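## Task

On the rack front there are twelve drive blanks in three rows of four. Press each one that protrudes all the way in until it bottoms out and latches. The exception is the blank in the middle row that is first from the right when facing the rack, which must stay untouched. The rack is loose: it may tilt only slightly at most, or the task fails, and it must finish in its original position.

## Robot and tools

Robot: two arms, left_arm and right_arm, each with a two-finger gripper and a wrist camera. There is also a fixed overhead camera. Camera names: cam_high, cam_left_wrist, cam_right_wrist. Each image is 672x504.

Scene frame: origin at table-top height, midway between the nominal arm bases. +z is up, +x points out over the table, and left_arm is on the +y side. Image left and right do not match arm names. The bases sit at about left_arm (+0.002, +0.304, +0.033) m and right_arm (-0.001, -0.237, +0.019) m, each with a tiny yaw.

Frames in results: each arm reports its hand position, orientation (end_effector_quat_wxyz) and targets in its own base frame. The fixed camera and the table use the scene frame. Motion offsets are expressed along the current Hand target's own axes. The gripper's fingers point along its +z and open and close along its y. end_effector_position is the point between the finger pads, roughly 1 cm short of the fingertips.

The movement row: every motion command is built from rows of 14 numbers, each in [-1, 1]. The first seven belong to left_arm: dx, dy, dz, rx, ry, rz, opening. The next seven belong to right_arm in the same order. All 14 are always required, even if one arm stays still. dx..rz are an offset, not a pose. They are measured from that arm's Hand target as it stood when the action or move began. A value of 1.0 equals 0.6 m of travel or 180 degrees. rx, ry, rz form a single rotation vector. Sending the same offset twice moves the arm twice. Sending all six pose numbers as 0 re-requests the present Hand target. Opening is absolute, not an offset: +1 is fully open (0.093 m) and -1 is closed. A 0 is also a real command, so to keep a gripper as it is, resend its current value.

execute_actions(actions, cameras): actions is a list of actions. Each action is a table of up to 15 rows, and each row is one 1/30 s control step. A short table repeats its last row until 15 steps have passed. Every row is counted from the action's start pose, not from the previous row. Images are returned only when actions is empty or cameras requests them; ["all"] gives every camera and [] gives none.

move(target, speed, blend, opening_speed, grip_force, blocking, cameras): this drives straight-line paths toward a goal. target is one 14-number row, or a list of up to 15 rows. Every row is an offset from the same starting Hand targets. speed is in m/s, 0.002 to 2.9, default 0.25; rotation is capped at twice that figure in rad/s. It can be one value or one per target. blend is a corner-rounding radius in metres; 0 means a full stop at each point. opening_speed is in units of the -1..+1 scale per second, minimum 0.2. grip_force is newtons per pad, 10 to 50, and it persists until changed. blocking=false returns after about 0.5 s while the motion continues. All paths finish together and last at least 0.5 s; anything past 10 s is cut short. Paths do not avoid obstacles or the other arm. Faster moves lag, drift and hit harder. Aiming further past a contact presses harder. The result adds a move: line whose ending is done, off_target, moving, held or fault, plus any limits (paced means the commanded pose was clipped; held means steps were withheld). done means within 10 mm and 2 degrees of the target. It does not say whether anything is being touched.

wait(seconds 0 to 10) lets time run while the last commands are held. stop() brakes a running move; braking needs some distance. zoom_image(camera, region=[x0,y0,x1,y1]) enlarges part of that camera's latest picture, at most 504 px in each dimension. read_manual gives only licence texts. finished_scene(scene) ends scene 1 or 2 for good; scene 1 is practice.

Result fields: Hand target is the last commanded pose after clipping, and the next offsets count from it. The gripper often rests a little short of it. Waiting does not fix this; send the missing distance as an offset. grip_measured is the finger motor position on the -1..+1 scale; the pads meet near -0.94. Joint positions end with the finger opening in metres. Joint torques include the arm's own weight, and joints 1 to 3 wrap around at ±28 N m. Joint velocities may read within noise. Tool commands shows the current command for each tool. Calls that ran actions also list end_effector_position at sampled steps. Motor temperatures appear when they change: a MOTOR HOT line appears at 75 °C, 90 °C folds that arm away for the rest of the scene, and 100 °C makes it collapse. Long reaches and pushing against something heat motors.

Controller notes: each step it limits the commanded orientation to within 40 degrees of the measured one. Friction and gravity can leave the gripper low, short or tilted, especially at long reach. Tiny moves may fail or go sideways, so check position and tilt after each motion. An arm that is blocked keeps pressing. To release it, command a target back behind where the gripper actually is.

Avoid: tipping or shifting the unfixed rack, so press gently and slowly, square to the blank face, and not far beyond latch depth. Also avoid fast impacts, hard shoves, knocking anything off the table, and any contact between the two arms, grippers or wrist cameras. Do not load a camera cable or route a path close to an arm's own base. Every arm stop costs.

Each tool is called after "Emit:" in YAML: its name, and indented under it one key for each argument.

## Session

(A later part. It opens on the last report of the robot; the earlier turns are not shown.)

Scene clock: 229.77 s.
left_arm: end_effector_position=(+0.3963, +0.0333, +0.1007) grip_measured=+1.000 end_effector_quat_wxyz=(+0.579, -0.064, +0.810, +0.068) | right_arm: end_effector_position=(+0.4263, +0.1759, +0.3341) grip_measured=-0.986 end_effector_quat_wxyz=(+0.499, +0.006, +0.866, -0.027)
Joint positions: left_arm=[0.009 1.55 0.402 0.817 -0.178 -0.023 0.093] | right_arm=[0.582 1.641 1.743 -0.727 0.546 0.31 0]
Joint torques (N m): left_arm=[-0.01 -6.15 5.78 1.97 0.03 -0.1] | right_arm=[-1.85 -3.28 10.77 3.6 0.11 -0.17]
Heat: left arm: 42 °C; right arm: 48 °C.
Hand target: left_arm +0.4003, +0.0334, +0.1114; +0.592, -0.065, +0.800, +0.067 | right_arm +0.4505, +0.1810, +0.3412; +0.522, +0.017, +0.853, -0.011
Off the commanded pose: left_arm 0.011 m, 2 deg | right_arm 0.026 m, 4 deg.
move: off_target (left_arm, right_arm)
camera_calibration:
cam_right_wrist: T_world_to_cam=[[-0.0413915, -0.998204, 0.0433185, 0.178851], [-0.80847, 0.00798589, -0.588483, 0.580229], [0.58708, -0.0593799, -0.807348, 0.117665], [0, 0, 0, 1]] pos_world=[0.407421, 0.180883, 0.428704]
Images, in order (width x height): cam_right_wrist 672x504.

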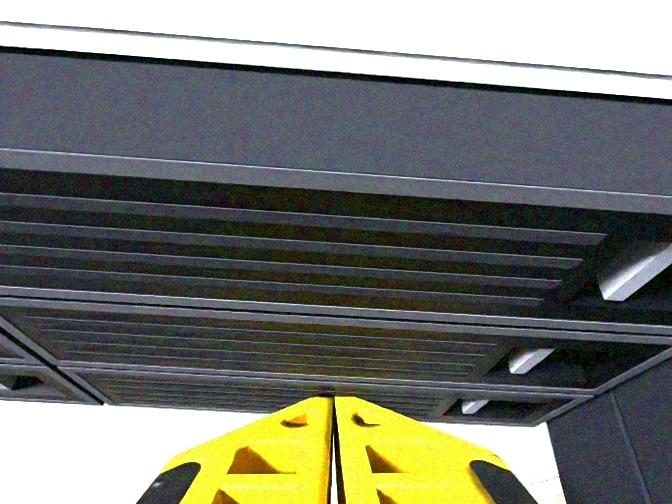

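Emit:
move:
  target: [0,0,0,0,0,0,1, -0.0076,0.0007,0.0148,0,0,0,-1]
  speed: 0.04
  cameras: ["cam_right_wrist"]

Emit:
zoom_image:
  camera: "cam_right_wrist"
  region: [0, 290, 200, 430]

Scene clock: 233.97 s.
left_arm: end_effector_position=(+0.3963, +0.0333, +0.1007) grip_measured=+1.000 end_effector_quat_wxyz=(+0.579, -0.064, +0.810, +0.068) | right_arm: end_effector_position=(+0.4268, +0.1758, +0.3342) grip_measured=-0.986 end_effector_quat_wxyz=(+0.490, -0.002, +0.871, -0.029)
Joint positions: left_arm=[0.009 1.55 0.402 0.817 -0.178 -0.023 0.093] | right_arm=[0.576 1.655 1.776 -0.764 0.531 0.302 0]
Joint torques (N m): left_arm=[0.13 -5.97 5.76 1.97 0 -0.1] | right_arm=[-2.81 -2.41 10.17 4.02 0.14 -0.14]
Heat: left arm: 43 °C; right arm: 48 °C.
Hand target: left_arm +0.4003, +0.0334, +0.1114; +0.592, -0.065, +0.800, +0.067 | right_arm +0.4605, +0.1810, +0.3412; +0.522, +0.017, +0.853, -0.011
Off the commanded pose: left_arm 0.011 m, 2 deg | right_arm 0.035 m, 5 deg.
move: off_target (left_arm, right_arm)
camera_calibration:
cam_right_wrist: T_world_to_cam=[[-0.0300227, -0.998111, 0.0535918, 0.170441], [-0.820425, -0.00601965, -0.571723, 0.58276], [0.570965, -0.0611327, -0.818695, 0.128365], [0, 0, 0, 1]] pos_world=[0.409936, 0.181475, 0.429134]
Images, in order (width x height): cam_right_wrist 672x504.

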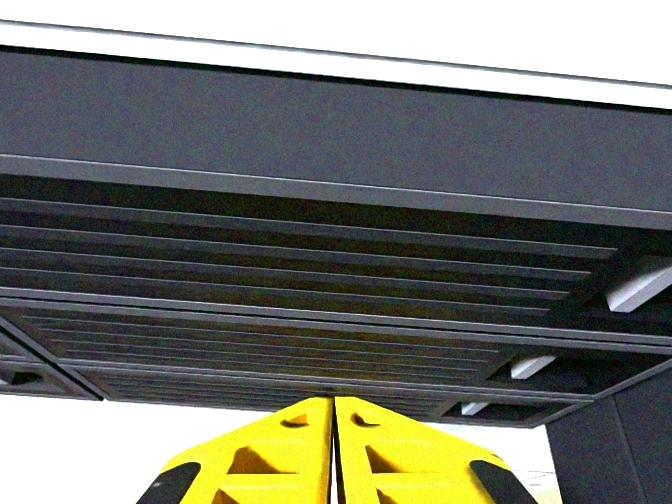

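Scaled by 2.520 from the camera's 672x504 image, which has a finer 960x720 frame.

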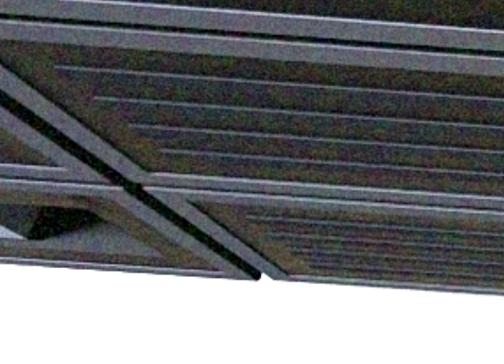

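Emit:
move:
  target:
    - [0,0,0,0,0,0,1, 0.0900,-0.0098,-0.1795,0,0,0,-1]
    - [0,0,0,0,0,0,1, 0.0387,-0.1950,-0.2535,0.1388,-0.1317,-0.4854,1]
  speed: [0.12,0.5]
  blend: [0.015,0]
  cameras: ["cam_right_wrist","cam_high"]

Scene clock: 295.60 s.
left_arm: end_effector_position=(+0.3963, +0.0333, +0.1007) grip_measured=+1.000 end_effector_quat_wxyz=(+0.579, -0.064, +0.810, +0.068) | right_arm: end_effector_position=(+0.3105, +0.0710, +0.3910) grip_measured=+1.000 end_effector_quat_wxyz=(+0.502, -0.468, +0.499, -0.529)
Joint positions: left_arm=[0.009 1.55 0.402 0.817 -0.178 -0.023 0.093] | right_arm=[0.516 0.851 0.861 0.067 0.574 -1.606 0.093]
Joint torques (N m): left_arm=[0.2 -6.01 5.83 1.99 -0.04 -0.1] | right_arm=[-0.55 -1.78 7.6 2.87 -0.09 -0.02]
Motor temperatures (°C): left_arm=[30 36 37 44 26 28 27] | right_arm=[27 36 52 63 26 25 27]
Heat: left arm: 44 °C; right arm: 63 °C.
Hand target: left_arm +0.4003, +0.0334, +0.1114; +0.592, -0.065, +0.800, +0.067 | right_arm +0.3098, +0.0701, +0.3896; +0.503, -0.468, +0.495, -0.531
Off the commanded pose: left_arm 0.011 m, 2 deg | right_arm 0.002 m, 0 deg.
move: off_target (left_arm)
camera_calibration:
cam_right_wrist: T_world_to_cam=[[-0.0701311, -0.00274977, 0.997534, -0.367924], [-0.457002, -0.888793, -0.0345793, 0.258914], [0.886697, -0.4583, 0.0610754, -0.178906], [0, 0, 0, 1]] pos_world=[0.251157, 0.147117, 0.386896]
Images, in order (width x height): cam_high 672x504, cam_right_wrist 672x504.

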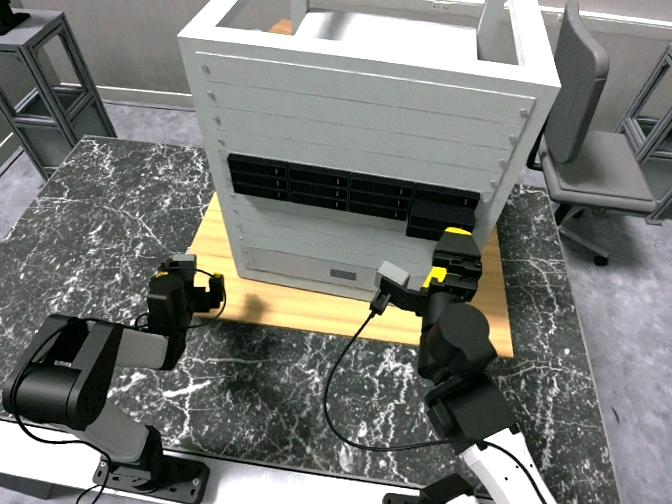

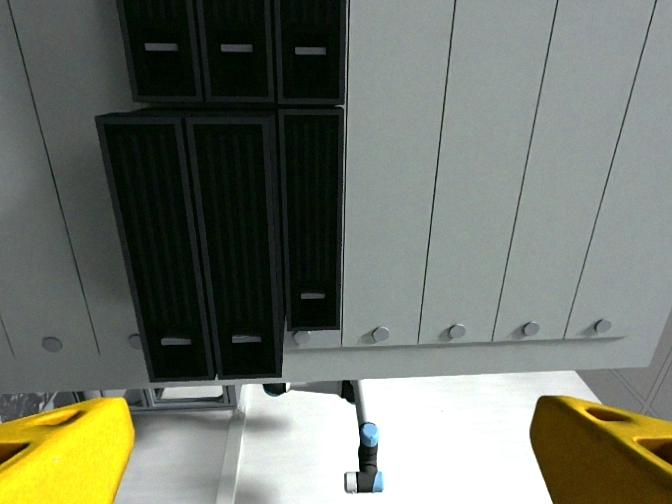

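Emit:
move:
  target: [0,0,0,0,0,0,1, 0.0002,0.0213,0.1015,0,0,0,1]
  speed: 0.1
  cameras: ["cam_right_wrist"]

Scene clock: 309.63 s.
left_arm: end_effector_position=(+0.3963, +0.0333, +0.1007) grip_measured=+1.000 end_effector_quat_wxyz=(+0.579, -0.064, +0.810, +0.068) | right_arm: end_effector_position=(+0.3692, +0.0663, +0.3675) grip_measured=+1.000 end_effector_quat_wxyz=(+0.490, -0.479, +0.500, -0.529)
Joint positions: left_arm=[0.009 1.55 0.402 0.817 -0.178 -0.023 0.093] | right_arm=[0.363 1.054 0.87 0.229 0.422 -1.606 0.093]
Joint torques (N m): left_arm=[0.08 -6.11 5.91 2.01 -0.03 -0.1] | right_arm=[-0.44 -1.95 11.77 2.97 -0.08 0.11]
Motor temperatures (°C): left_arm=[30 36 37 44 26 28 27] | right_arm=[27 36 51 59 26 25 27]
Heat: left arm: 44 °C; right arm: 59 °C.
Hand target: left_arm +0.4003, +0.0334, +0.1114; +0.592, -0.065, +0.800, +0.067 | right_arm +0.3714, +0.0666, +0.3810; +0.503, -0.468, +0.495, -0.531
Off the commanded pose: left_arm 0.011 m, 2 deg | right_arm 0.014 m, 2 deg.
move: off_target (left_arm, right_arm)
camera_calibration:
cam_right_wrist: T_world_to_cam=[[-0.0454214, 0.0191765, 0.998784, -0.351445], [-0.459017, -0.888419, -0.00381706, 0.270163], [0.887266, -0.458632, 0.0491556, -0.22747], [0, 0, 0, 1]] pos_world=[0.309872, 0.142432, 0.363231]
Images, in order (width x height): cam_right_wrist 672x504.

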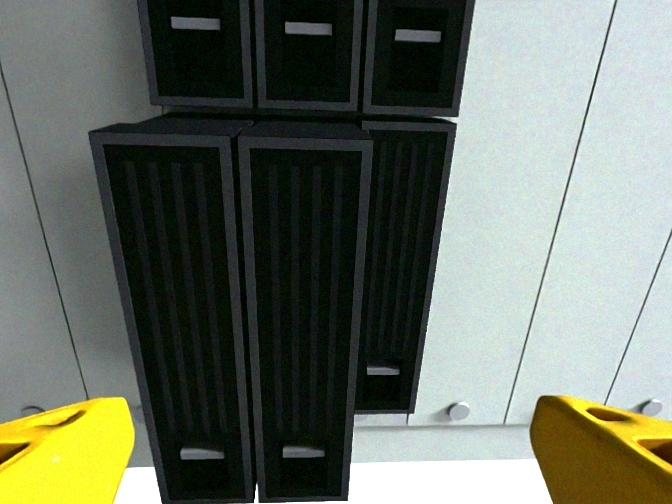

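Emit:
move:
  target: [0,0,0,0,0,0,1, 0,-0.026,0,0.008,0,0,1]
  speed: 0.08
  cameras: ["cam_right_wrist"]

Scene clock: 313.73 s.
left_arm: end_effector_position=(+0.3963, +0.0333, +0.1007) grip_measured=+1.000 end_effector_quat_wxyz=(+0.579, -0.064, +0.810, +0.068) | right_arm: end_effector_position=(+0.3679, +0.0659, +0.3866) grip_measured=+1.000 end_effector_quat_wxyz=(+0.503, -0.466, +0.494, -0.535)
Joint positions: left_arm=[0.009 1.55 0.402 0.817 -0.178 -0.023 0.093] | right_arm=[0.363 1.054 0.909 0.23 0.422 -1.606 0.093]
Joint torques (N m): left_arm=[0.1 -6.19 5.86 2.01 -0.02 -0.11] | right_arm=[-0.51 -1.8 11.96 2.8 -0.09 -0.01]
Motor temperatures (°C): left_arm=[30 36 37 44 26 28 27] | right_arm=[27 35 52 58 26 25 27]
Heat: left arm: 44 °C; right arm: 58 °C.
Hand target: left_arm +0.4003, +0.0334, +0.1114; +0.592, -0.065, +0.800, +0.067 | right_arm +0.3703, +0.0666, +0.3967; +0.509, -0.462, +0.489, -0.537
Off the commanded pose: left_arm 0.011 m, 2 deg | right_arm 0.010 m, 1 deg.
move: off_target (left_arm)
camera_calibration:
cam_right_wrist: T_world_to_cam=[[-0.0828437, 0.00499518, 0.99655, -0.354999], [-0.457963, -0.888335, -0.033618, 0.280464], [0.885103, -0.459168, 0.0758806, -0.236941], [0, 0, 0, 1]] pos_world=[0.308749, 0.142123, 0.381182]
Images, in order (width x height): cam_right_wrist 672x504.

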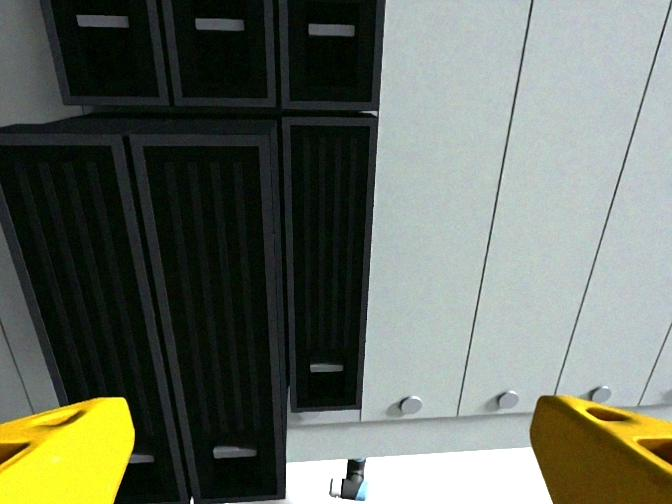

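Emit:
move:
  target: [0,0,0,0,0,0,1, -0.0011,0.0069,0.0194,0,0,0,1]
  speed: 0.04
  cameras: ["cam_right_wrist"]

Scene clock: 322.20 s.
left_arm: end_effector_position=(+0.3963, +0.0333, +0.1007) grip_measured=+1.000 end_effector_quat_wxyz=(+0.579, -0.064, +0.810, +0.068) | right_arm: end_effector_position=(+0.3798, +0.0666, +0.3796) grip_measured=+1.000 end_effector_quat_wxyz=(+0.498, -0.471, +0.496, -0.533)
Joint positions: left_arm=[0.009 1.55 0.402 0.817 -0.178 -0.023 0.093] | right_arm=[0.346 1.098 0.917 0.251 0.405 -1.606 0.093]
Joint torques (N m): left_arm=[0.08 -6 5.78 1.96 0 -0.09] | right_arm=[-0.49 -2.11 11.9 2.96 -0.08 -0.01]
Motor temperatures (°C): left_arm=[30 36 37 44 26 28 27] | right_arm=[27 35 52 56 26 25 27]
Heat: left arm: 44 °C; right arm: 56 °C.
Hand target: left_arm +0.4003, +0.0334, +0.1114; +0.592, -0.065, +0.800, +0.067 | right_arm +0.3823, +0.0666, +0.3937; +0.509, -0.462, +0.489, -0.537
Off the commanded pose: left_arm 0.011 m, 2 deg | right_arm 0.014 m, 2 deg.
move: off_target (left_arm, right_arm)
camera_calibration:
cam_right_wrist: T_world_to_cam=[[-0.069046, 0.0115034, 0.997547, -0.353089], [-0.458077, -0.888653, -0.0214585, 0.281622], [0.886227, -0.458435, 0.0666274, -0.243654], [0, 0, 0, 1]] pos_world=[0.320558, 0.142627, 0.3745]
Images, in order (width x height): cam_right_wrist 672x504.

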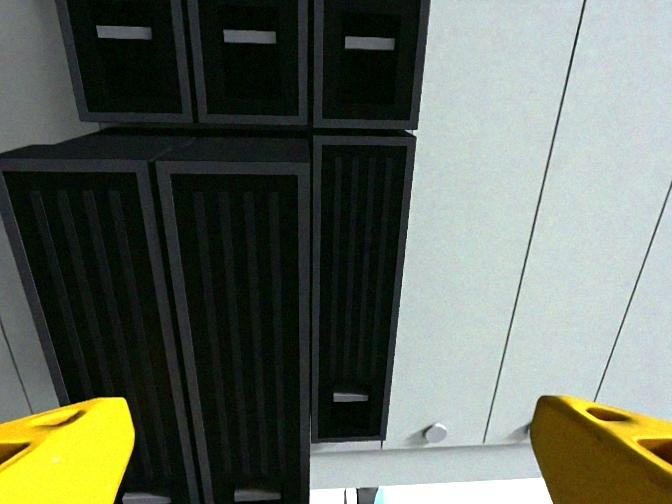

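Emit:
move:
  target: [0,0,0,0,0,0,1, -0.0020,0.0035,0.0365,0,0,0,1]
  speed: 0.04
  cameras: ["cam_right_wrist"]

Scene clock: 326.30 s.
left_arm: end_effector_position=(+0.3963, +0.0333, +0.1007) grip_measured=+1.000 end_effector_quat_wxyz=(+0.579, -0.064, +0.810, +0.068) | right_arm: end_effector_position=(+0.4014, +0.0660, +0.3800) grip_measured=+1.000 end_effector_quat_wxyz=(+0.497, -0.471, +0.496, -0.534)
Joint positions: left_arm=[0.009 1.55 0.402 0.817 -0.178 -0.023 0.093] | right_arm=[0.316 1.182 0.966 0.286 0.377 -1.606 0.093]
Joint torques (N m): left_arm=[-0.03 -6.15 5.75 1.99 0.01 -0.09] | right_arm=[-0.58 -2.73 12.08 3.01 -0.13 -0.02]
Motor temperatures (°C): left_arm=[30 36 37 44 26 28 27] | right_arm=[27 35 53 56 26 25 27]
Heat: left arm: 44 °C; right arm: 56 °C.
Hand target: left_arm +0.4003, +0.0334, +0.1114; +0.592, -0.065, +0.800, +0.067 | right_arm +0.4043, +0.0666, +0.3937; +0.509, -0.462, +0.489, -0.537
Off the commanded pose: left_arm 0.011 m, 2 deg | right_arm 0.014 m, 2 deg.
move: off_target (left_arm, right_arm)
camera_calibration:
cam_right_wrist: T_world_to_cam=[[-0.0692585, 0.013595, 0.997506, -0.352088], [-0.46018, -0.887604, -0.0198539, 0.291232], [0.88512, -0.460407, 0.0677302, -0.262928], [0, 0, 0, 1]] pos_world=[0.342357, 0.142231, 0.3748]
Images, in order (width x height): cam_right_wrist 672x504.

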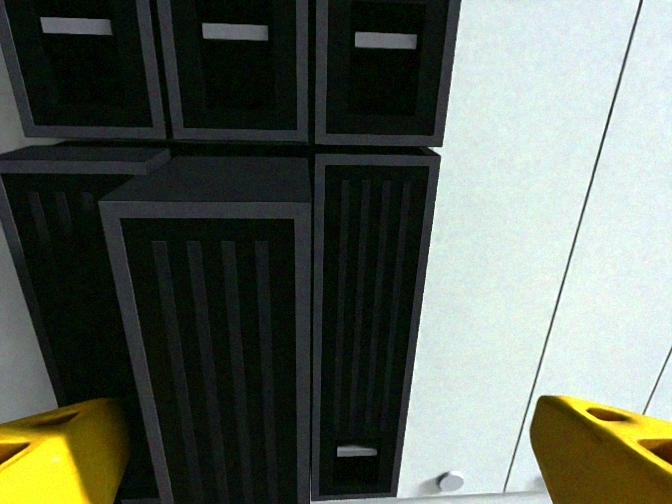

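Emit:
move:
  target: [0,0,0,0,0,0,1, -0.0011,0.0019,0.0199,0,0,0,1]
  speed: 0.03
  cameras: ["cam_right_wrist"]

Scene clock: 329.50 s.
left_arm: end_effector_position=(+0.3963, +0.0333, +0.1007) grip_measured=+1.000 end_effector_quat_wxyz=(+0.579, -0.064, +0.810, +0.068) | right_arm: end_effector_position=(+0.4127, +0.0654, +0.3804) grip_measured=+1.000 end_effector_quat_wxyz=(+0.496, -0.470, +0.496, -0.535)
Joint positions: left_arm=[0.009 1.55 0.402 0.817 -0.178 -0.023 0.093] | right_arm=[0.302 1.225 0.995 0.3 0.366 -1.606 0.093]
Joint torques (N m): left_arm=[0.23 -6.05 5.87 1.98 -0.03 -0.06] | right_arm=[-0.36 -2.93 12 3.02 -0.12 0.02]
Motor temperatures (°C): left_arm=[30 36 37 44 26 28 27] | right_arm=[27 35 54 56 26 25 27]
Heat: left arm: 44 °C; right arm: 56 °C.
Hand target: left_arm +0.4003, +0.0334, +0.1114; +0.592, -0.065, +0.800, +0.067 | right_arm +0.4163, +0.0666, +0.3937; +0.509, -0.462, +0.489, -0.537
Off the commanded pose: left_arm 0.011 m, 2 deg | right_arm 0.014 m, 2 deg.
move: off_target (left_arm, right_arm)
camera_calibration:
cam_right_wrist: T_world_to_cam=[[-0.0691079, 0.0146499, 0.997502, -0.35178], [-0.462944, -0.886183, -0.0190582, 0.296703], [0.883689, -0.463105, 0.0680243, -0.272619], [0, 0, 0, 1]] pos_world=[0.353957, 0.141835, 0.3751]
Images, in order (width x height): cam_right_wrist 672x504.

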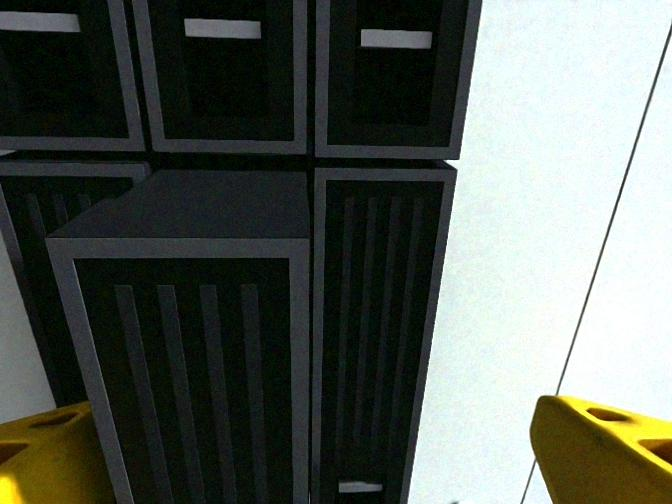

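Emit:
move:
  target: [0,0,0,0,0,0,1, -0.0006,0.0010,0.0099,0,0,0,1]
  speed: 0.03

Emit:
move:
  target: [0,0,0,0,0,0,1, -0.0006,0.0010,0.0099,0,0,0,1]
  speed: 0.03
  cameras: ["cam_right_wrist"]

Scene clock: 332.17 s.
left_arm: end_effector_position=(+0.3963, +0.0333, +0.1007) grip_measured=+1.000 end_effector_quat_wxyz=(+0.579, -0.064, +0.810, +0.068) | right_arm: end_effector_position=(+0.4149, +0.0653, +0.3806) grip_measured=+1.000 end_effector_quat_wxyz=(+0.495, -0.471, +0.497, -0.535)
Joint positions: left_arm=[0.009 1.55 0.402 0.817 -0.178 -0.023 0.093] | right_arm=[0.299 1.234 1.002 0.299 0.364 -1.606 0.093]
Joint torques (N m): left_arm=[0.08 -6.09 5.79 1.99 -0.03 -0.07] | right_arm=[-0.84 -2.07 12.62 3.14 -0.19 0.08]
Motor temperatures (°C): left_arm=[30 36 37 44 26 28 27] | right_arm=[27 35 55 56 26 25 27]
Heat: left arm: 44 °C; right arm: 56 °C.
Hand target: left_arm +0.4003, +0.0334, +0.1114; +0.592, -0.065, +0.800, +0.067 | right_arm +0.4223, +0.0666, +0.3937; +0.509, -0.462, +0.489, -0.537
Off the commanded pose: left_arm 0.011 m, 2 deg | right_arm 0.015 m, 2 deg.
move: off_target (left_arm, right_arm)

Scene clock: 332.97 s.
left_arm: end_effector_position=(+0.3963, +0.0333, +0.1007) grip_measured=+1.000 end_effector_quat_wxyz=(+0.579, -0.064, +0.810, +0.068) | right_arm: end_effector_position=(+0.4160, +0.0656, +0.3805) grip_measured=+1.000 end_effector_quat_wxyz=(+0.492, -0.474, +0.499, -0.533)
Joint positions: left_arm=[0.009 1.55 0.402 0.817 -0.178 -0.023 0.093] | right_arm=[0.299 1.237 1.014 0.28 0.364 -1.606 0.093]
Joint torques (N m): left_arm=[0.21 -6 5.79 2.04 -0.01 -0.11] | right_arm=[-1.32 -0.72 12.83 3.42 -0.28 0.04]
Motor temperatures (°C): left_arm=[30 36 37 44 26 28 27] | right_arm=[27 35 55 56 26 25 27]
Heat: left arm: 44 °C; right arm: 56 °C.
Hand target: left_arm +0.4003, +0.0334, +0.1114; +0.592, -0.065, +0.800, +0.067 | right_arm +0.4282, +0.0666, +0.3937; +0.509, -0.462, +0.489, -0.537
Off the commanded pose: left_arm 0.011 m, 2 deg | right_arm 0.018 m, 3 deg.
move: off_target (left_arm, right_arm)
camera_calibration:
cam_right_wrist: T_world_to_cam=[[-0.0575021, 0.0184303, 0.998175, -0.35701], [-0.464082, -0.885731, -0.0103803, 0.29546], [0.883924, -0.463832, 0.0594846, -0.272166], [0, 0, 0, 1]] pos_world=[0.357163, 0.142039, 0.375615]
Images, in order (width x height): cam_right_wrist 672x504.

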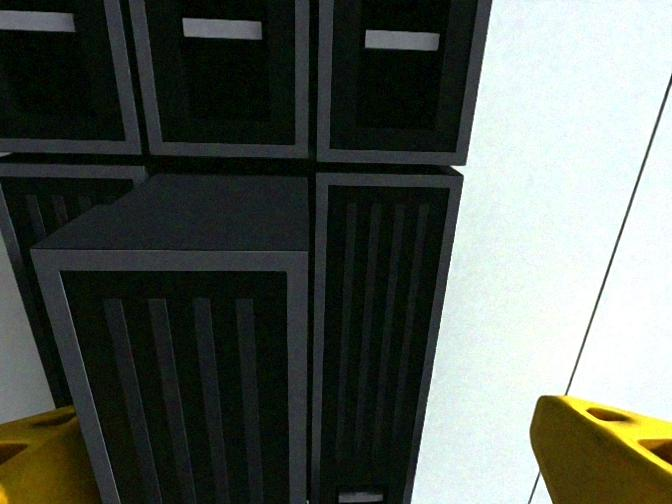

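Emit:
move:
  target: [0,0,0,0,0,0,1, -0.0012,0.0020,0.0199,0,0,0,1]
  speed: 0.04

Emit:
move:
  target: [0,0,0,0,0,0,1, -0.0006,0.0010,0.0099,0,0,0,1]
  speed: 0.04
  cameras: ["cam_right_wrist","cam_high"]

Emit:
zoom_image:
  camera: "cam_right_wrist"
  region: [0, 100, 200, 300]

Scene clock: 336.83 s.
left_arm: end_effector_position=(+0.3963, +0.0333, +0.1007) grip_measured=+1.000 end_effector_quat_wxyz=(+0.579, -0.064, +0.810, +0.068) | right_arm: end_effector_position=(+0.4190, +0.0664, +0.3784) grip_measured=+1.000 end_effector_quat_wxyz=(+0.484, -0.482, +0.503, -0.530)
Joint positions: left_arm=[0.009 1.55 0.402 0.817 -0.178 -0.023 0.093] | right_arm=[0.299 1.25 1.038 0.243 0.366 -1.606 0.093]
Joint torques (N m): left_arm=[0.05 -6.13 5.75 2 -0.03 -0.11] | right_arm=[-2.21 1.26 12.98 3.97 -0.42 0.09]
Motor temperatures (°C): left_arm=[30 36 37 44 26 28 27] | right_arm=[27 35 55 56 26 25 27]
Heat: left arm: 44 °C; right arm: 56 °C.
Hand target: left_arm +0.4003, +0.0334, +0.1114; +0.592, -0.065, +0.800, +0.067 | right_arm +0.4403, +0.0667, +0.3936; +0.509, -0.462, +0.489, -0.537
Off the commanded pose: left_arm 0.011 m, 2 deg | right_arm 0.026 m, 4 deg.
move: off_target (left_arm, right_arm)

Scene clock: 337.70 s.
left_arm: end_effector_position=(+0.3963, +0.0333, +0.1007) grip_measured=+1.000 end_effector_quat_wxyz=(+0.579, -0.064, +0.810, +0.068) | right_arm: end_effector_position=(+0.4199, +0.0665, +0.3785) grip_measured=+1.000 end_effector_quat_wxyz=(+0.480, -0.486, +0.505, -0.528)
Joint positions: left_arm=[0.009 1.55 0.402 0.817 -0.178 -0.023 0.093] | right_arm=[0.299 1.253 1.051 0.223 0.366 -1.606 0.093]
Joint torques (N m): left_arm=[0.25 -6.08 5.82 2.01 -0.02 -0.12] | right_arm=[-2.61 2.56 13.2 4.23 -0.44 0.13]
Motor temperatures (°C): left_arm=[30 36 37 44 26 28 27] | right_arm=[27 35 55 57 26 25 27]
Heat: left arm: 44 °C; right arm: 57 °C.
Hand target: left_arm +0.4003, +0.0334, +0.1114; +0.592, -0.065, +0.800, +0.067 | right_arm +0.4462, +0.0668, +0.3936; +0.509, -0.462, +0.489, -0.537
Off the commanded pose: left_arm 0.011 m, 2 deg | right_arm 0.030 m, 5 deg.
move: off_target (left_arm, right_arm)
camera_calibration:
cam_right_wrist: T_world_to_cam=[[-0.0224683, 0.0292321, 0.99932, -0.370774], [-0.465339, -0.884998, 0.0154255, 0.28884], [0.884847, -0.464676, 0.0334873, -0.265591], [0, 0, 0, 1]] pos_world=[0.361086, 0.143048, 0.37496]
Images, in order (width x height): cam_high 672x504, cam_right_wrist 672x504.

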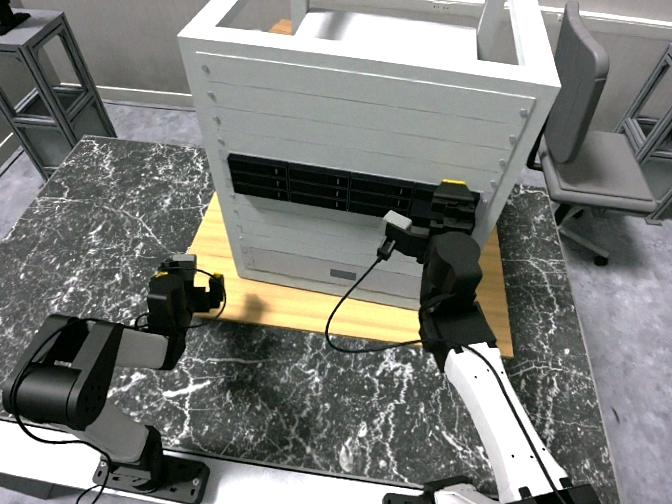

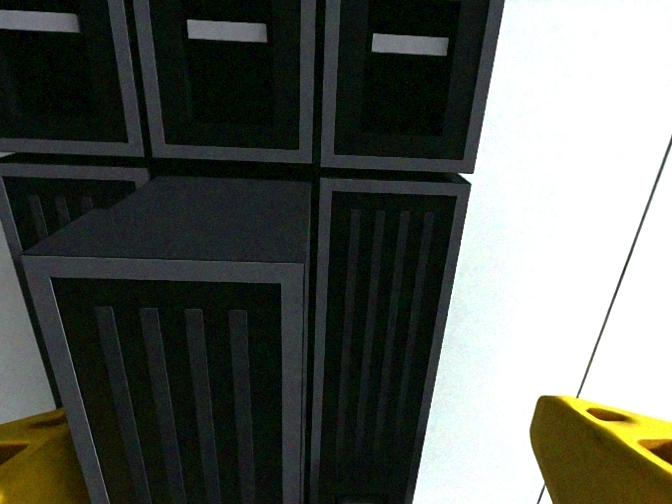

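Scaled by 2.520 from the camera's 672x504 image, which has a finer 960x720 frame.

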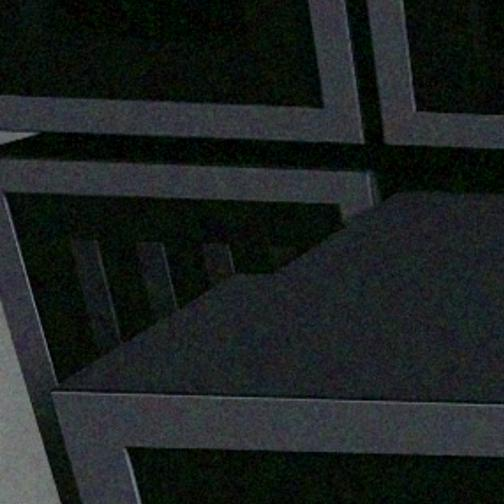

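Emit:
move:
  target:
    - [0,0,0,0,0,0,1, 0.0002,-0.0048,-0.0498,0,0,0,1]
    - [0,0,0,0,0,0,1, 0.0008,-0.0187,-0.1960,0,0,0,1]
    - [0,0,0,0,0,0,1, -0.0255,0.1842,-0.2472,0.0556,0,0,1]
  speed: [0.06,0.15,0.2]
  blend: [0.005,0.02,0]
  cameras: ["cam_right_wrist"]

Scene clock: 357.20 s.
left_arm: end_effector_position=(+0.3963, +0.0333, +0.1007) grip_measured=+1.000 end_effector_quat_wxyz=(+0.579, -0.064, +0.810, +0.068) | right_arm: end_effector_position=(+0.3110, +0.0897, +0.2742) grip_measured=+1.000 end_effector_quat_wxyz=(+0.553, -0.412, +0.439, -0.576)
Joint positions: left_arm=[0.009 1.55 0.402 0.817 -0.178 -0.023 0.093] | right_arm=[0.582 1.117 0.252 1.205 0.606 -1.759 0.093]
Joint torques (N m): left_arm=[0.1 -6.05 5.91 2.02 -0.01 -0.09] | right_arm=[0.34 -1.31 6.61 2.64 0.02 -0.06]
Motor temperatures (°C): left_arm=[30 36 37 45 26 28 27] | right_arm=[27 35 59 65 26 25 27]
Heat: left arm: 45 °C; right arm: 65 °C.
Hand target: left_arm +0.4003, +0.0334, +0.1114; +0.592, -0.065, +0.800, +0.067 | right_arm +0.3102, +0.0897, +0.2694; +0.547, -0.416, +0.440, -0.578
Off the commanded pose: left_arm 0.011 m, 2 deg | right_arm 0.005 m, 1 deg.
move: off_target (left_arm)
camera_calibration:
cam_right_wrist: T_world_to_cam=[[-0.279496, 0.00317317, 0.960142, -0.176584], [-0.433203, -0.892843, -0.123154, 0.289018], [0.856864, -0.450358, 0.250921, -0.207164], [0, 0, 0, 1]] pos_world=[0.25336, 0.16531, 0.257121]
Images, in order (width x height): cam_right_wrist 672x504.

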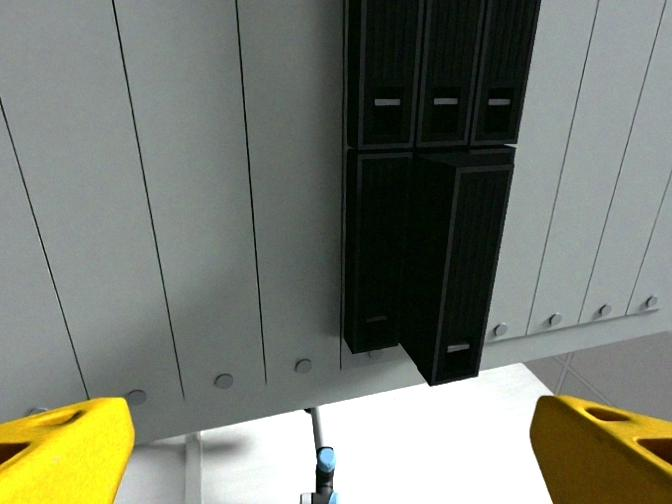

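Emit:
zoom_image:
  camera: "cam_right_wrist"
  region: [310, 80, 550, 260]

Emit:
zoom_image:
  camera: "cam_right_wrist"
  region: [330, 110, 450, 200]

Scaled by 2.100 from the camera's 672x504 image, which has a finer 960x720 frame.

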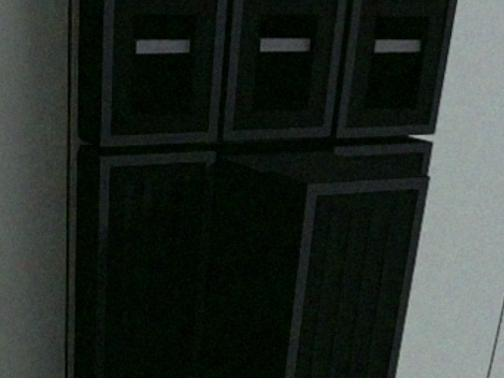

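Scaled by 4.200 from the camera's 672x504 image, which has a finer 960x720 frame.

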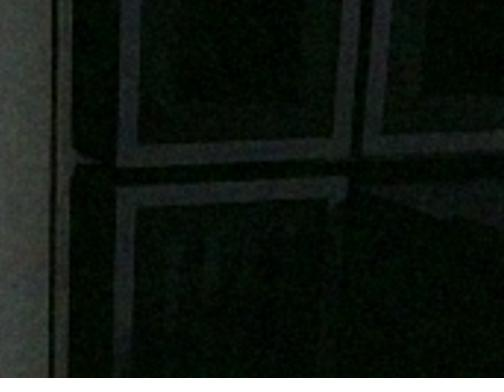

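Emit:
move:
  target: [0,0,0,0,0,0,1, -0.1605,-0.1338,0.1573,-0.075,0,0,-1]
  speed: 0.2
  cameras: ["cam_right_wrist"]

Scene clock: 374.00 s.
left_arm: end_effector_position=(+0.3963, +0.0333, +0.1007) grip_measured=+1.000 end_effector_quat_wxyz=(+0.579, -0.064, +0.810, +0.068) | right_arm: end_effector_position=(+0.3830, +0.1800, +0.3667) grip_measured=-0.986 end_effector_quat_wxyz=(+0.493, -0.482, +0.500, -0.524)
Joint positions: left_arm=[0.009 1.55 0.402 0.817 -0.178 -0.023 0.093] | right_arm=[0.719 1.341 1.049 0.34 0.768 -1.616 0]
Joint torques (N m): left_arm=[-0.01 -6.13 5.87 2 -0.03 -0.1] | right_arm=[0.09 -4.05 11.84 2.48 0.13 0.15]
Motor temperatures (°C): left_arm=[30 36 38 45 26 28 27] | right_arm=[27 34 55 60 26 25 27]
Heat: left arm: 45 °C; right arm: 60 °C.
Hand target: left_arm +0.4003, +0.0334, +0.1114; +0.592, -0.065, +0.800, +0.067 | right_arm +0.3850, +0.1819, +0.3720; +0.494, -0.477, +0.505, -0.522
Off the commanded pose: left_arm 0.011 m, 2 deg | right_arm 0.006 m, 1 deg.
move: off_target (left_arm)
camera_calibration:
cam_right_wrist: T_world_to_cam=[[-0.0388126, 0.0133269, 0.999158, -0.353805], [-0.44954, -0.893243, -0.0055483, 0.3754], [0.892416, -0.449377, 0.0406601, -0.188088], [0, 0, 0, 1]] pos_world=[0.322878, 0.255516, 0.363238]
Images, in order (width x height): cam_right_wrist 672x504.

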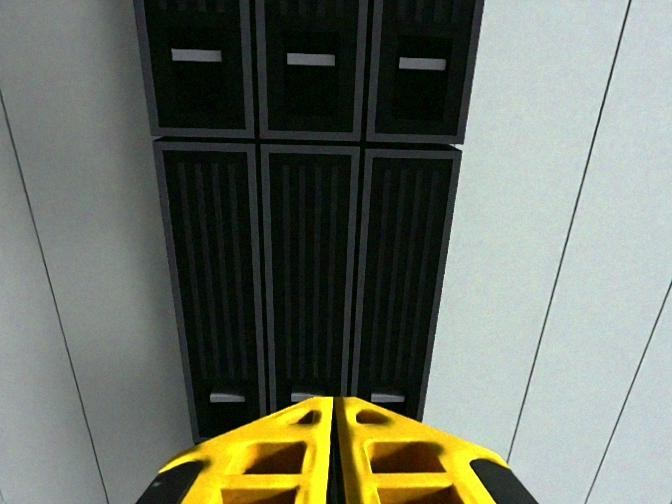

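Emit:
zoom_image:
  camera: "cam_right_wrist"
  region: [130, 100, 490, 190]

Scaled by 1.400 from the camera's 672x504 image, which has a finer 960x720 frame.

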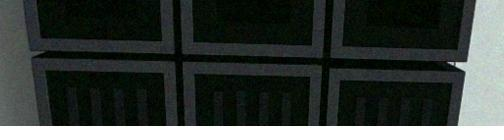

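Emit:
move:
  target: [0,0,0,0,0,0,1, 0.0022,0.0075,0.05,0,0,0,-1]
  speed: 0.06
  cameras: ["cam_right_wrist"]

Scene clock: 382.63 s.
left_arm: end_effector_position=(+0.3963, +0.0333, +0.1007) grip_measured=+1.000 end_effector_quat_wxyz=(+0.579, -0.064, +0.810, +0.068) | right_arm: end_effector_position=(+0.4108, +0.1766, +0.3591) grip_measured=-0.986 end_effector_quat_wxyz=(+0.482, -0.487, +0.505, -0.525)
Joint positions: left_arm=[0.009 1.55 0.402 0.817 -0.178 -0.023 0.093] | right_arm=[0.656 1.422 1.104 0.34 0.717 -1.611 0]
Joint torques (N m): left_arm=[0.24 -6.08 5.83 2.01 -0.01 -0.11] | right_arm=[-0.49 -4.44 11.7 2.85 -0.09 0.13]
Motor temperatures (°C): left_arm=[30 36 38 45 26 28 27] | right_arm=[26 35 54 58 26 25 27]
Heat: left arm: 45 °C; right arm: 58 °C.
Hand target: left_arm +0.4003, +0.0334, +0.1114; +0.592, -0.065, +0.800, +0.067 | right_arm +0.4150, +0.1790, +0.3686; +0.495, -0.477, +0.505, -0.522
Off the commanded pose: left_arm 0.011 m, 2 deg | right_arm 0.011 m, 2 deg.
move: off_target (left_arm, right_arm)
camera_calibration:
cam_right_wrist: T_world_to_cam=[[-0.0196385, 0.0264092, 0.999458, -0.355443], [-0.460252, -0.887671, 0.0144119, 0.381128], [0.887571, -0.45972, 0.0295874, -0.206354], [0, 0, 0, 1]] pos_world=[0.351588, 0.252839, 0.355863]
Images, in order (width x height): cam_right_wrist 672x504.

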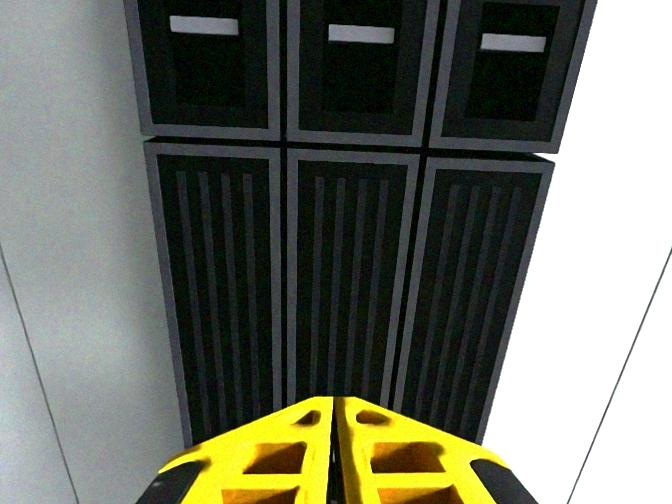

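Emit:
move:
  target: [0,0,0,0,0,0,1, -0.0019,0.0011,0.0332,0,0,0,-1]
  speed: 0.04

Emit:
move:
  target: [0,0,0,0,0,0,1, -0.0021,0.0012,0.0366,0,0,0,-1]
  speed: 0.04
  cameras: ["cam_right_wrist"]

Emit:
zoom_image:
  camera: "cam_right_wrist"
  region: [100, 80, 600, 250]

Scene clock: 388.03 s.
left_arm: end_effector_position=(+0.3963, +0.0333, +0.1007) grip_measured=+1.000 end_effector_quat_wxyz=(+0.579, -0.064, +0.810, +0.068) | right_arm: end_effector_position=(+0.4252, +0.1760, +0.3595) grip_measured=-0.986 end_effector_quat_wxyz=(+0.480, -0.486, +0.506, -0.526)
Joint positions: left_arm=[0.009 1.55 0.402 0.817 -0.178 -0.023 0.093] | right_arm=[0.629 1.467 1.145 0.342 0.695 -1.609 0]
Joint torques (N m): left_arm=[0.24 -6.08 5.9 1.97 0.01 -0.08] | right_arm=[-1.18 -3.4 12.82 2.88 -0.27 0.16]
Motor temperatures (°C): left_arm=[30 36 38 45 26 28 27] | right_arm=[26 35 55 57 26 25 27]
Heat: left arm: 45 °C; right arm: 57 °C.
Hand target: left_arm +0.4003, +0.0334, +0.1114; +0.592, -0.065, +0.800, +0.067 | right_arm +0.4350, +0.1789, +0.3687; +0.495, -0.477, +0.505, -0.522
Off the commanded pose: left_arm 0.011 m, 2 deg | right_arm 0.014 m, 2 deg.
move: off_target (left_arm, right_arm)

Scene clock: 389.03 s.
left_arm: end_effector_position=(+0.3963, +0.0333, +0.1007) grip_measured=+1.000 end_effector_quat_wxyz=(+0.579, -0.064, +0.810, +0.068) | right_arm: end_effector_position=(+0.4269, +0.1760, +0.3592) grip_measured=-0.986 end_effector_quat_wxyz=(+0.465, -0.489, +0.513, -0.530)
Joint positions: left_arm=[0.009 1.55 0.402 0.817 -0.178 -0.023 0.093] | right_arm=[0.636 1.481 1.177 0.298 0.725 -1.607 0]
Joint torques (N m): left_arm=[0.12 -6.08 5.81 1.98 -0.01 -0.1] | right_arm=[-4.46 -0.39 14.46 3.49 -0.96 0.13]
Motor temperatures (°C): left_arm=[30 36 38 45 26 28 27] | right_arm=[26 35 55 57 26 25 27]
Heat: left arm: 45 °C; right arm: 57 °C.
Hand target: left_arm +0.4003, +0.0334, +0.1114; +0.592, -0.065, +0.800, +0.067 | right_arm +0.4570, +0.1789, +0.3688; +0.495, -0.477, +0.505, -0.522
Off the commanded pose: left_arm 0.011 m, 2 deg | right_arm 0.032 m, 4 deg.
move: off_target (left_arm, right_arm)
camera_calibration:
cam_right_wrist: T_world_to_cam=[[0.0030224, 0.0396936, 0.999207, -0.367104], [-0.485202, -0.873653, 0.0361736, 0.388348], [0.874397, -0.484927, 0.0166189, -0.206156], [0, 0, 0, 1]] pos_world=[0.369799, 0.253883, 0.356191]
Images, in order (width x height): cam_right_wrist 672x504.

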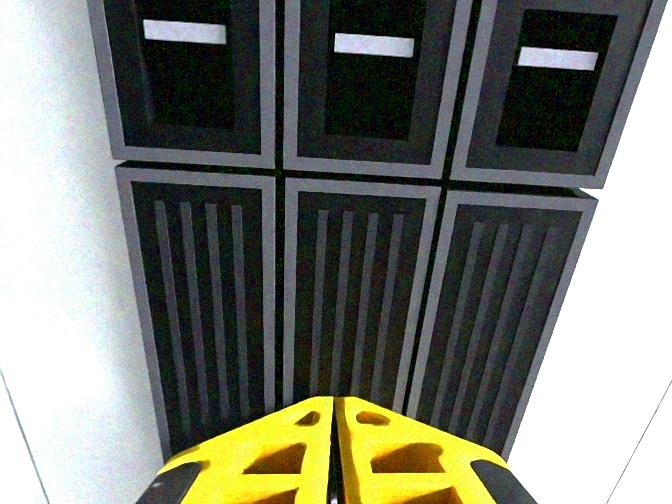

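Scaled by 1.008 from the camera's 672x504 image, which has a finer 960x720 frame.

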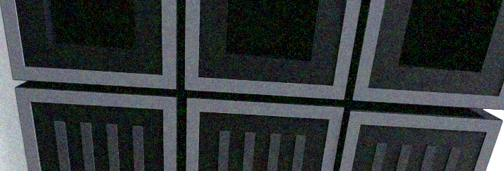

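Emit:
move:
  target:
    - [0,0,0,0,0,0,1, 0.0028,-0.0017,-0.0498,0,0,0,-1]
    - [0,0,0,0,0,0,1, 0.0112,-0.0068,-0.2327,0,0,0,-1]
  speed: [0.06,0.2]
  blend: [0.01,0]
  cameras: ["cam_right_wrist","cam_high"]

Scene clock: 394.70 s.
left_arm: end_effector_position=(+0.3963, +0.0333, +0.1007) grip_measured=+1.000 end_effector_quat_wxyz=(+0.579, -0.064, +0.810, +0.068) | right_arm: end_effector_position=(+0.3199, +0.1821, +0.3720) grip_measured=-0.986 end_effector_quat_wxyz=(+0.503, -0.471, +0.506, -0.519)
Joint positions: left_arm=[0.009 1.55 0.402 0.817 -0.178 -0.023 0.093] | right_arm=[0.898 1.173 0.941 0.307 0.948 -1.612 0]
Joint torques (N m): left_arm=[0.06 -6 5.76 2 -0.02 -0.11] | right_arm=[0.25 -4.34 7.75 2.36 0.09 -0.04]
Motor temperatures (°C): left_arm=[30 36 38 45 26 28 27] | right_arm=[27 35 55 57 26 25 27]
Heat: left arm: 45 °C; right arm: 57 °C.
Hand target: left_arm +0.4003, +0.0334, +0.1114; +0.592, -0.065, +0.800, +0.067 | right_arm +0.3171, +0.1800, +0.3679; +0.495, -0.477, +0.505, -0.522
Off the commanded pose: left_arm 0.011 m, 2 deg | right_arm 0.005 m, 1 deg.
move: off_target (left_arm)
camera_calibration:
cam_right_wrist: T_world_to_cam=[[-0.05021, -0.0185088, 0.998567, -0.351974], [-0.449856, -0.892242, -0.0391577, 0.361288], [0.891689, -0.451177, 0.0364732, -0.128875], [0, 0, 0, 1]] pos_world=[0.259771, 0.257697, 0.370318]
Images, in order (width x height): cam_high 672x504, cam_right_wrist 672x504.

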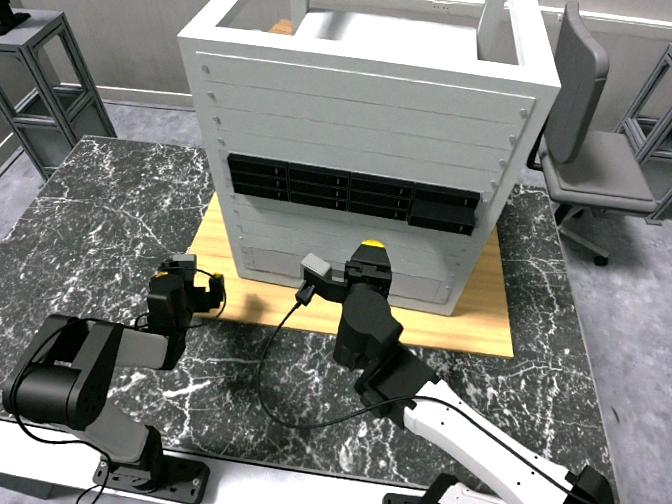

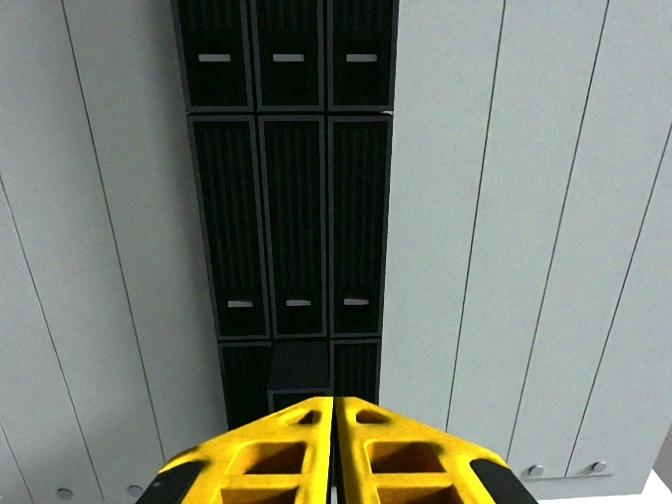

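Emit:
finished_scene:
  scene: 1

The scene is finished: the task was done.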